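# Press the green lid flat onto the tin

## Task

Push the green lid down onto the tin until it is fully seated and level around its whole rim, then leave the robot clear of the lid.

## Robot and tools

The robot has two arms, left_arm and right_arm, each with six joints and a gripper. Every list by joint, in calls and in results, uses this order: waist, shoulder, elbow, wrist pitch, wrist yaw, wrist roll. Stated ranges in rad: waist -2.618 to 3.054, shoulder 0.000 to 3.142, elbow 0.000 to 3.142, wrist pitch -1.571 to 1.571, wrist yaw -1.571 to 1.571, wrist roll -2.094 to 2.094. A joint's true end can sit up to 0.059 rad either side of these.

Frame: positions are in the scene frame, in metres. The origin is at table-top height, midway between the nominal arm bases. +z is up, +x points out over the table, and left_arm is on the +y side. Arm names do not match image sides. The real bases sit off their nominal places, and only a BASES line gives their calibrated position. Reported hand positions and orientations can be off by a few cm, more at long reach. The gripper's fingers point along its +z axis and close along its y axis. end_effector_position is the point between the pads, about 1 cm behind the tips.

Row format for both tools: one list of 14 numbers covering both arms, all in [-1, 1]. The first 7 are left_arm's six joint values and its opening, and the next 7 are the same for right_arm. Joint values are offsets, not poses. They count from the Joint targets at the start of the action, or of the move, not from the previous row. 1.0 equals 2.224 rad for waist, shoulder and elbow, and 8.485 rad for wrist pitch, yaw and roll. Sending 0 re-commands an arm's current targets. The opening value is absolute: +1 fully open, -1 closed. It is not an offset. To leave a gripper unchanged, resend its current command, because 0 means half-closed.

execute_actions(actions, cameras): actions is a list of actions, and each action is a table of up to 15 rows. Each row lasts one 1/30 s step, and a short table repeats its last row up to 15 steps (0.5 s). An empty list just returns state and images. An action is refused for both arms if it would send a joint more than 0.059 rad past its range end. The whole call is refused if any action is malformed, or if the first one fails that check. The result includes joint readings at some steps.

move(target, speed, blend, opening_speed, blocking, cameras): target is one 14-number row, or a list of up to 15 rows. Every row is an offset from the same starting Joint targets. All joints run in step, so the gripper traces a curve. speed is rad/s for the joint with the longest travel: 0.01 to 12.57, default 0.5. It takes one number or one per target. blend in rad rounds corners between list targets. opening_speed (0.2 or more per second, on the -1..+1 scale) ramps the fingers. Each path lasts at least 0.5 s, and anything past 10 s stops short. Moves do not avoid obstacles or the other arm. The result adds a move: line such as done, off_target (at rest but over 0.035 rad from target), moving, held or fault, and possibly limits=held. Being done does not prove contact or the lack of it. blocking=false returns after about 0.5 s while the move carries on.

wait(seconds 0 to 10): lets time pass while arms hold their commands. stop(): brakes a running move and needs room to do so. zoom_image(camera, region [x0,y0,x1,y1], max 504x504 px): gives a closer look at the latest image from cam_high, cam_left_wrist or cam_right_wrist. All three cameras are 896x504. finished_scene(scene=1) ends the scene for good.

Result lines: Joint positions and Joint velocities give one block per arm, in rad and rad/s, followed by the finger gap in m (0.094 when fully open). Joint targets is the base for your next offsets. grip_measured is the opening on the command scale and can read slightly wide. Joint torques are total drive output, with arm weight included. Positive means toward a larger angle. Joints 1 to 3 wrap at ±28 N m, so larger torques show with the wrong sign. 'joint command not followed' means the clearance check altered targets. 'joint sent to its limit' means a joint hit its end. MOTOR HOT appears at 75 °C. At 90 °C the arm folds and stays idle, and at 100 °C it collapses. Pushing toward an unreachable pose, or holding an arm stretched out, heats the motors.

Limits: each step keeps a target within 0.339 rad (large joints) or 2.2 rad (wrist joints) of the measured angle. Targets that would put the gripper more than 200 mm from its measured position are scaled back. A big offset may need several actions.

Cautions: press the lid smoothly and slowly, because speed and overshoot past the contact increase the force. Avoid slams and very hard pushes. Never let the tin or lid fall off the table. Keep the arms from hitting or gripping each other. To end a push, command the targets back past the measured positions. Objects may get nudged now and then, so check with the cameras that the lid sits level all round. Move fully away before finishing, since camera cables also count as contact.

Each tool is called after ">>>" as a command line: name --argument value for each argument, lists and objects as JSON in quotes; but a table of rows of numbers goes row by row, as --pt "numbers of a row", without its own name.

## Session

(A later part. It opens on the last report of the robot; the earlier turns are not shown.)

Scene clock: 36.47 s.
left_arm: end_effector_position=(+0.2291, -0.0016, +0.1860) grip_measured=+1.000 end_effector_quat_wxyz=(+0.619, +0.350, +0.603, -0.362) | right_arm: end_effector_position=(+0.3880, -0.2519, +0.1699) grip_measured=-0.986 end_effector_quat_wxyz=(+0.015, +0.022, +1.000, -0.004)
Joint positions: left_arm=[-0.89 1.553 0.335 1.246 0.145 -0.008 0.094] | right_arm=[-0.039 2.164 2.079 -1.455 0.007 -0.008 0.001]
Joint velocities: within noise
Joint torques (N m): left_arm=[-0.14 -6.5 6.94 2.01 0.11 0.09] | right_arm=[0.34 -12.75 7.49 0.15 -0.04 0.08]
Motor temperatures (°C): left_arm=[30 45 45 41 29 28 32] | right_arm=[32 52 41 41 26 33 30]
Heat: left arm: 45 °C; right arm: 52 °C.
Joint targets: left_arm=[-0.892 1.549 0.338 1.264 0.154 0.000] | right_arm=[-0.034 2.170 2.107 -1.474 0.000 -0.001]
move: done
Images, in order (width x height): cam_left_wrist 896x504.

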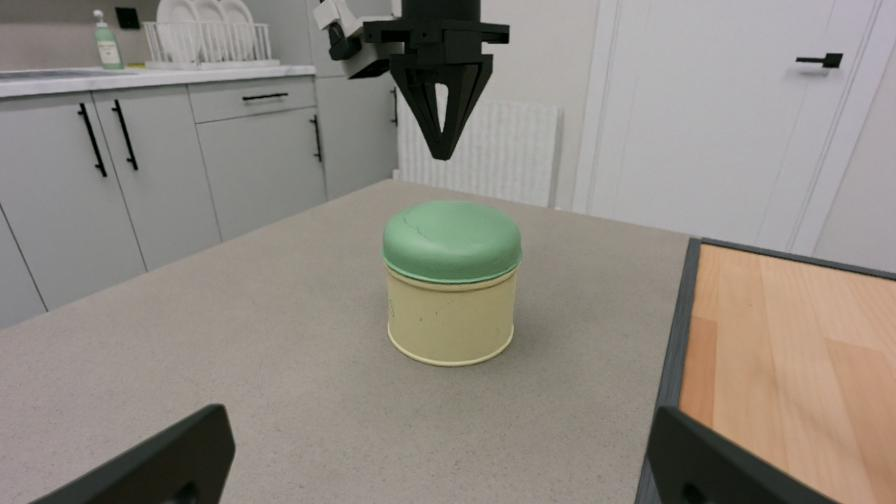

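>>> move --target '[0,0,0,0,0,0,1,-0.18,0,0,0.0,-0.055,0,-1]' --speed 0.8 --cameras '["cam_left_wrist","cam_right_wrist","cam_high"]'

>>> zoom_image --camera "cam_high" --region '[400, 335, 500, 430]'

Scene clock: 43.30 s.
left_arm: end_effector_position=(+0.2291, -0.0016, +0.1861) grip_measured=+1.000 end_effector_quat_wxyz=(+0.619, +0.350, +0.603, -0.362) | right_arm: end_effector_position=(+0.3798, -0.3435, +0.1877) grip_measured=-0.986 end_effector_quat_wxyz=(+0.065, +0.212, +0.951, +0.214)
Joint positions: left_arm=[-0.89 1.553 0.335 1.246 0.145 -0.008 0.094] | right_arm=[-0.439 2.164 2.079 -1.456 -0.451 -0.005 0.001]
Joint velocities: within noise
Joint torques (N m): left_arm=[-0.16 -6.52 6.94 2.02 0.11 0.08] | right_arm=[0.32 -12.85 7.47 0.15 -0.37 0.03]
Motor temperatures (°C): left_arm=[29 45 45 41 29 28 32] | right_arm=[32 53 41 41 26 33 30]
Heat: left arm: 45 °C; right arm: 53 °C.
Joint targets: left_arm=[-0.892 1.549 0.338 1.265 0.154 0.000] | right_arm=[-0.435 2.170 2.107 -1.474 -0.467 -0.002]
move: done

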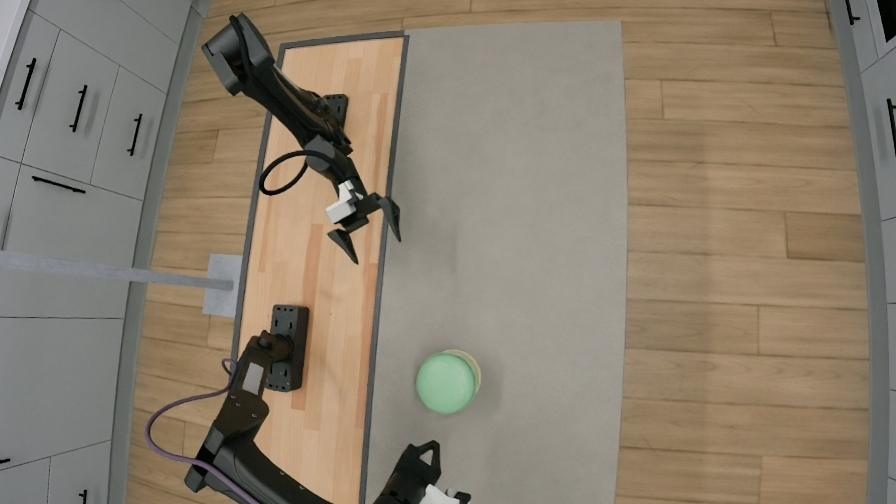

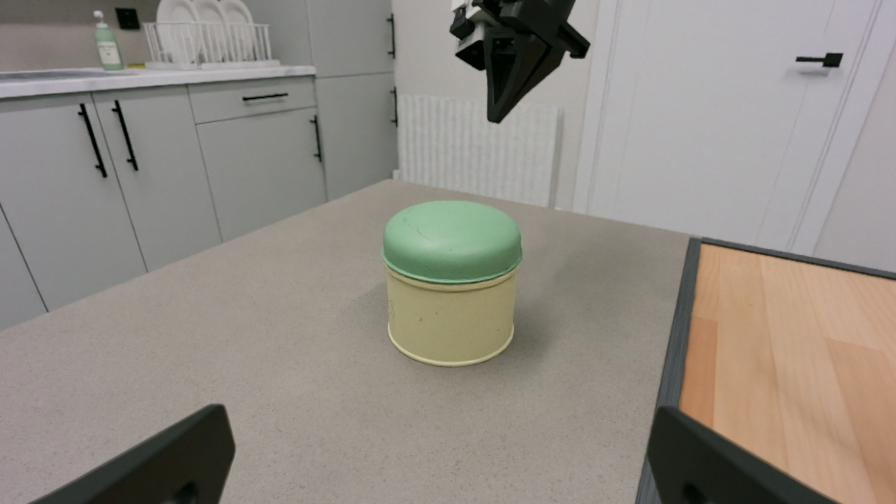

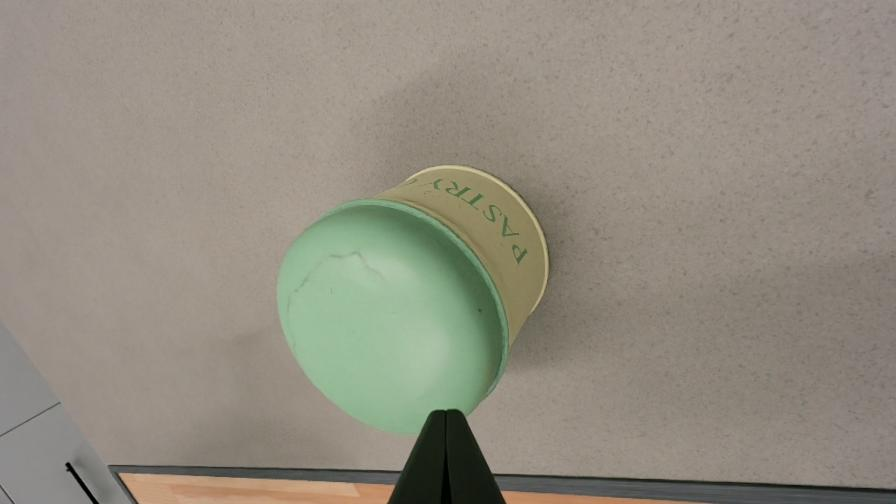

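Scaled by 5.040.

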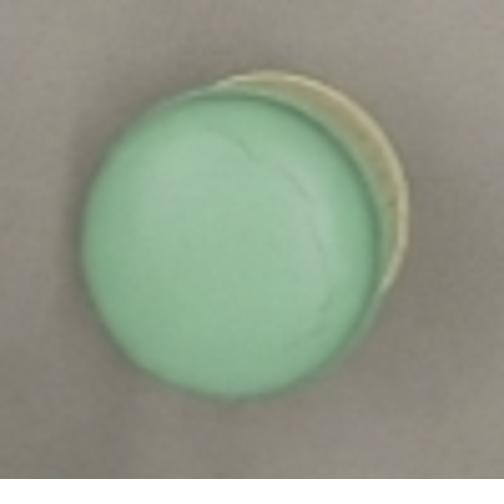

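>>> zoom_image --camera "cam_right_wrist" --region '[330, 140, 580, 420]'

Scaled by 1.800.

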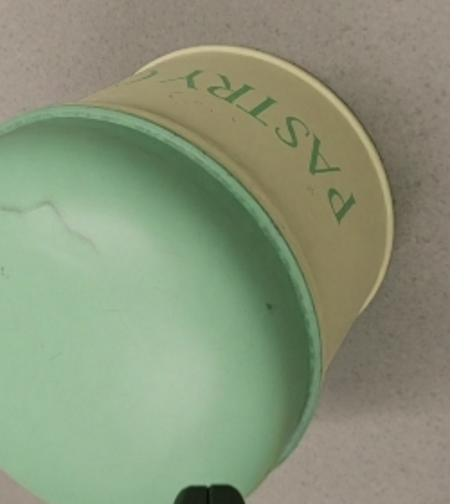

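>>> move --target '[0,0,0,0,0,0,1,0.1686,-0.436,-0.6327,0.162,0.055,0,-1]' --speed 1.0 --cameras '["cam_right_wrist"]'

>>> zoom_image --camera "cam_right_wrist" --region '[280, 180, 620, 460]'

Scene clock: 47.43 s.
left_arm: end_effector_position=(+0.2291, -0.0016, +0.1861) grip_measured=+1.000 end_effector_quat_wxyz=(+0.619, +0.350, +0.603, -0.362) | right_arm: end_effector_position=(+0.3363, -0.2562, +0.1926) grip_measured=-0.986 end_effector_quat_wxyz=(+0.450, +0.031, +0.892, -0.015)
Joint positions: left_arm=[-0.89 1.553 0.335 1.246 0.145 -0.007 0.094] | right_arm=[-0.065 1.223 0.71 -0.123 -0.007 -0.005 0.001]
Joint velocities: within noise
Joint torques (N m): left_arm=[-0.16 -6.52 6.94 2.02 0.1 0.08] | right_arm=[0.39 -6.95 5.41 2.16 0.09 0.05]
Motor temperatures (°C): left_arm=[29 45 45 41 29 28 32] | right_arm=[32 53 41 41 26 33 30]
Heat: left arm: 45 °C; right arm: 53 °C.
Joint targets: left_arm=[-0.892 1.549 0.338 1.265 0.154 0.000] | right_arm=[-0.060 1.200 0.700 -0.099 0.000 -0.001]
move: done
Images, in order (width x height): cam_right_wrist 896x504.

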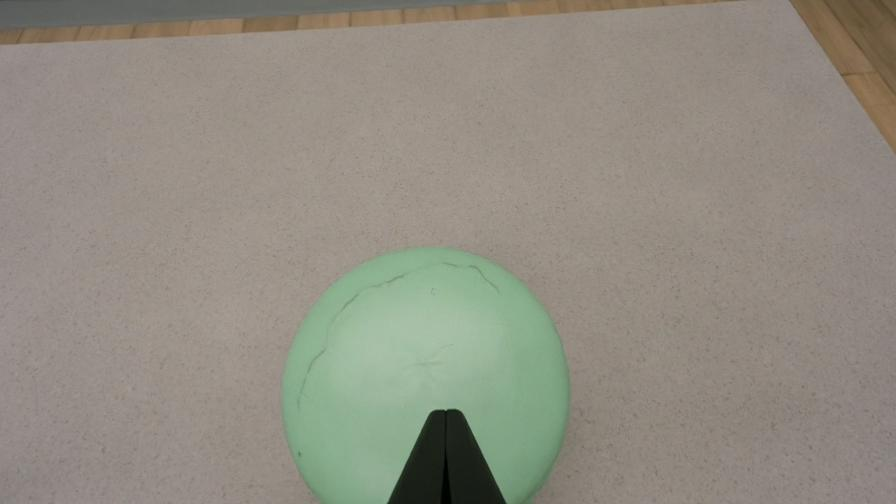

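Scaled by 1.482.

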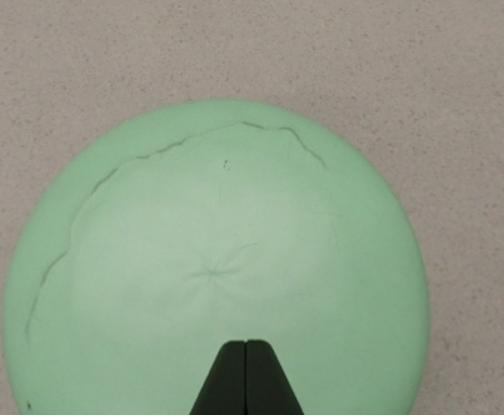

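>>> execute_actions --actions '[]'

>>> zoom_image --camera "cam_left_wrist" --region '[375, 240, 455, 310]'

>>> zoom_image --camera "cam_left_wrist" --region '[450, 240, 530, 310]'

Scene clock: 48.10 s.
left_arm: end_effector_position=(+0.2291, -0.0016, +0.1861) grip_measured=+1.000 end_effector_quat_wxyz=(+0.619, +0.350, +0.603, -0.362) | right_arm: end_effector_position=(+0.3364, -0.2563, +0.1927) grip_measured=-0.986 end_effector_quat_wxyz=(+0.450, +0.031, +0.892, -0.015)
Joint positions: left_arm=[-0.89 1.553 0.335 1.246 0.145 -0.007 0.094] | right_arm=[-0.065 1.223 0.71 -0.123 -0.007 -0.005 0.001]
Joint velocities: within noise
Joint torques (N m): left_arm=[-0.16 -6.5 6.94 2.02 0.11 0.09] | right_arm=[0.38 -7.04 5.42 2.14 0.1 0.03]
Motor temperatures (°C): left_arm=[29 45 45 41 29 28 32] | right_arm=[32 53 41 41 26 33 30]
Heat: left arm: 45 °C; right arm: 53 °C.
Joint targets: left_arm=[-0.892 1.549 0.338 1.265 0.154 0.000] | right_arm=[-0.060 1.200 0.700 -0.100 0.000 -0.001]
Tool commands: left_gripper/opening=+1.0 right_gripper/opening=-1.0

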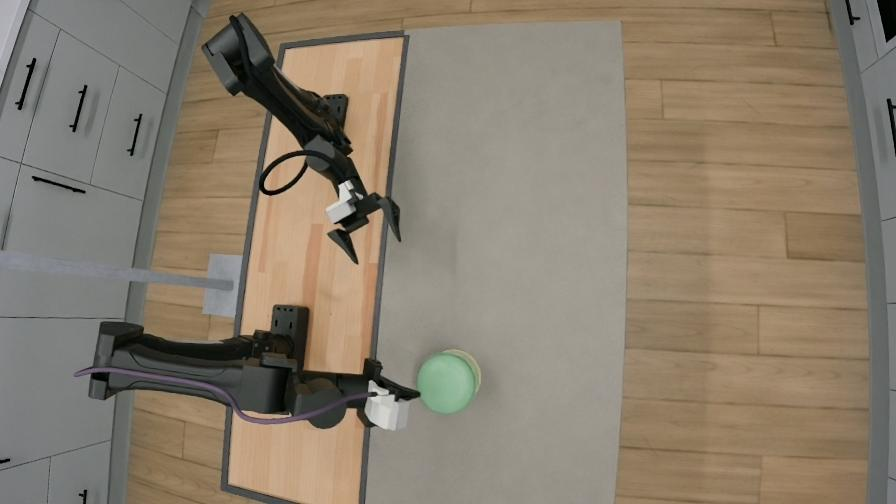

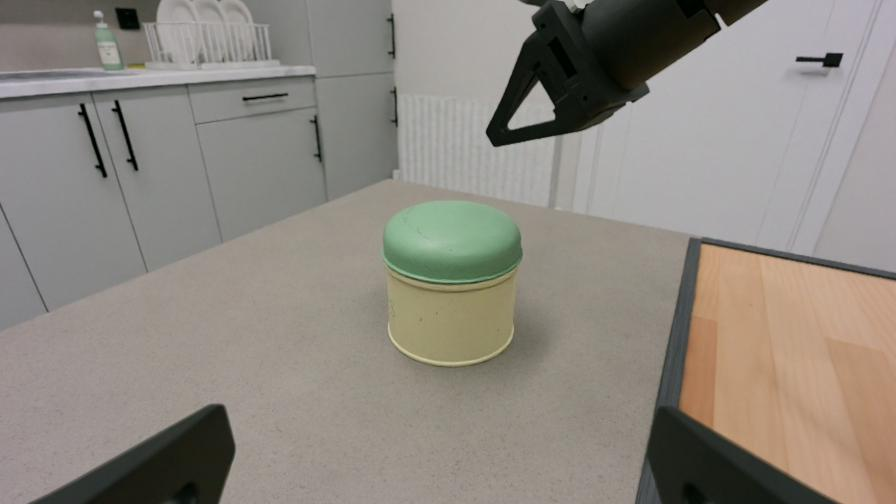

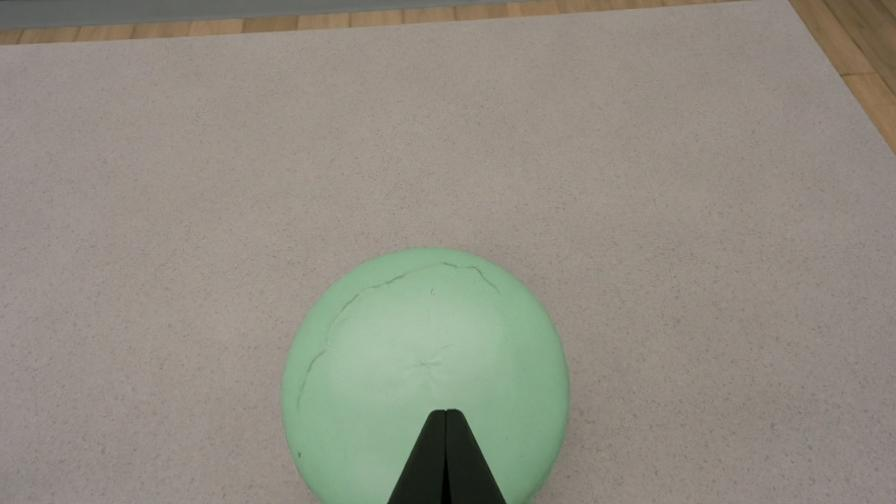

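Scaled by 6.300.

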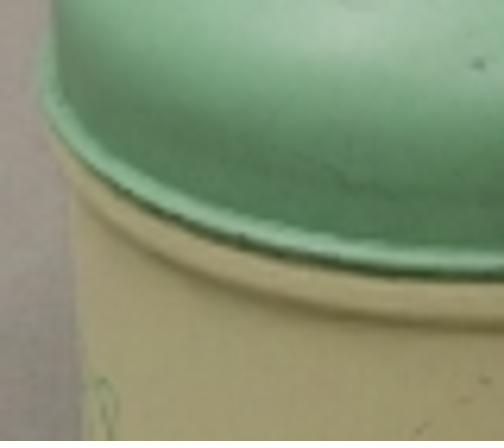

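Scaled by 6.300.

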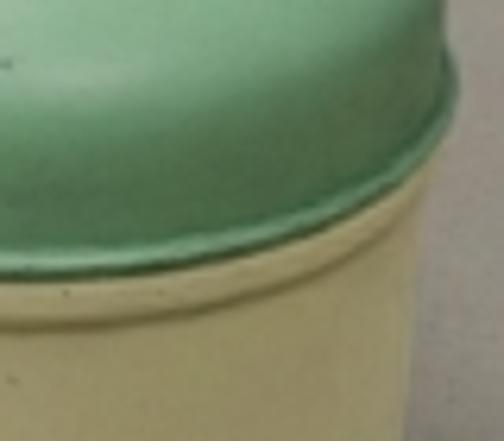

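>>> finished_scene

The scene is finished: the task was done.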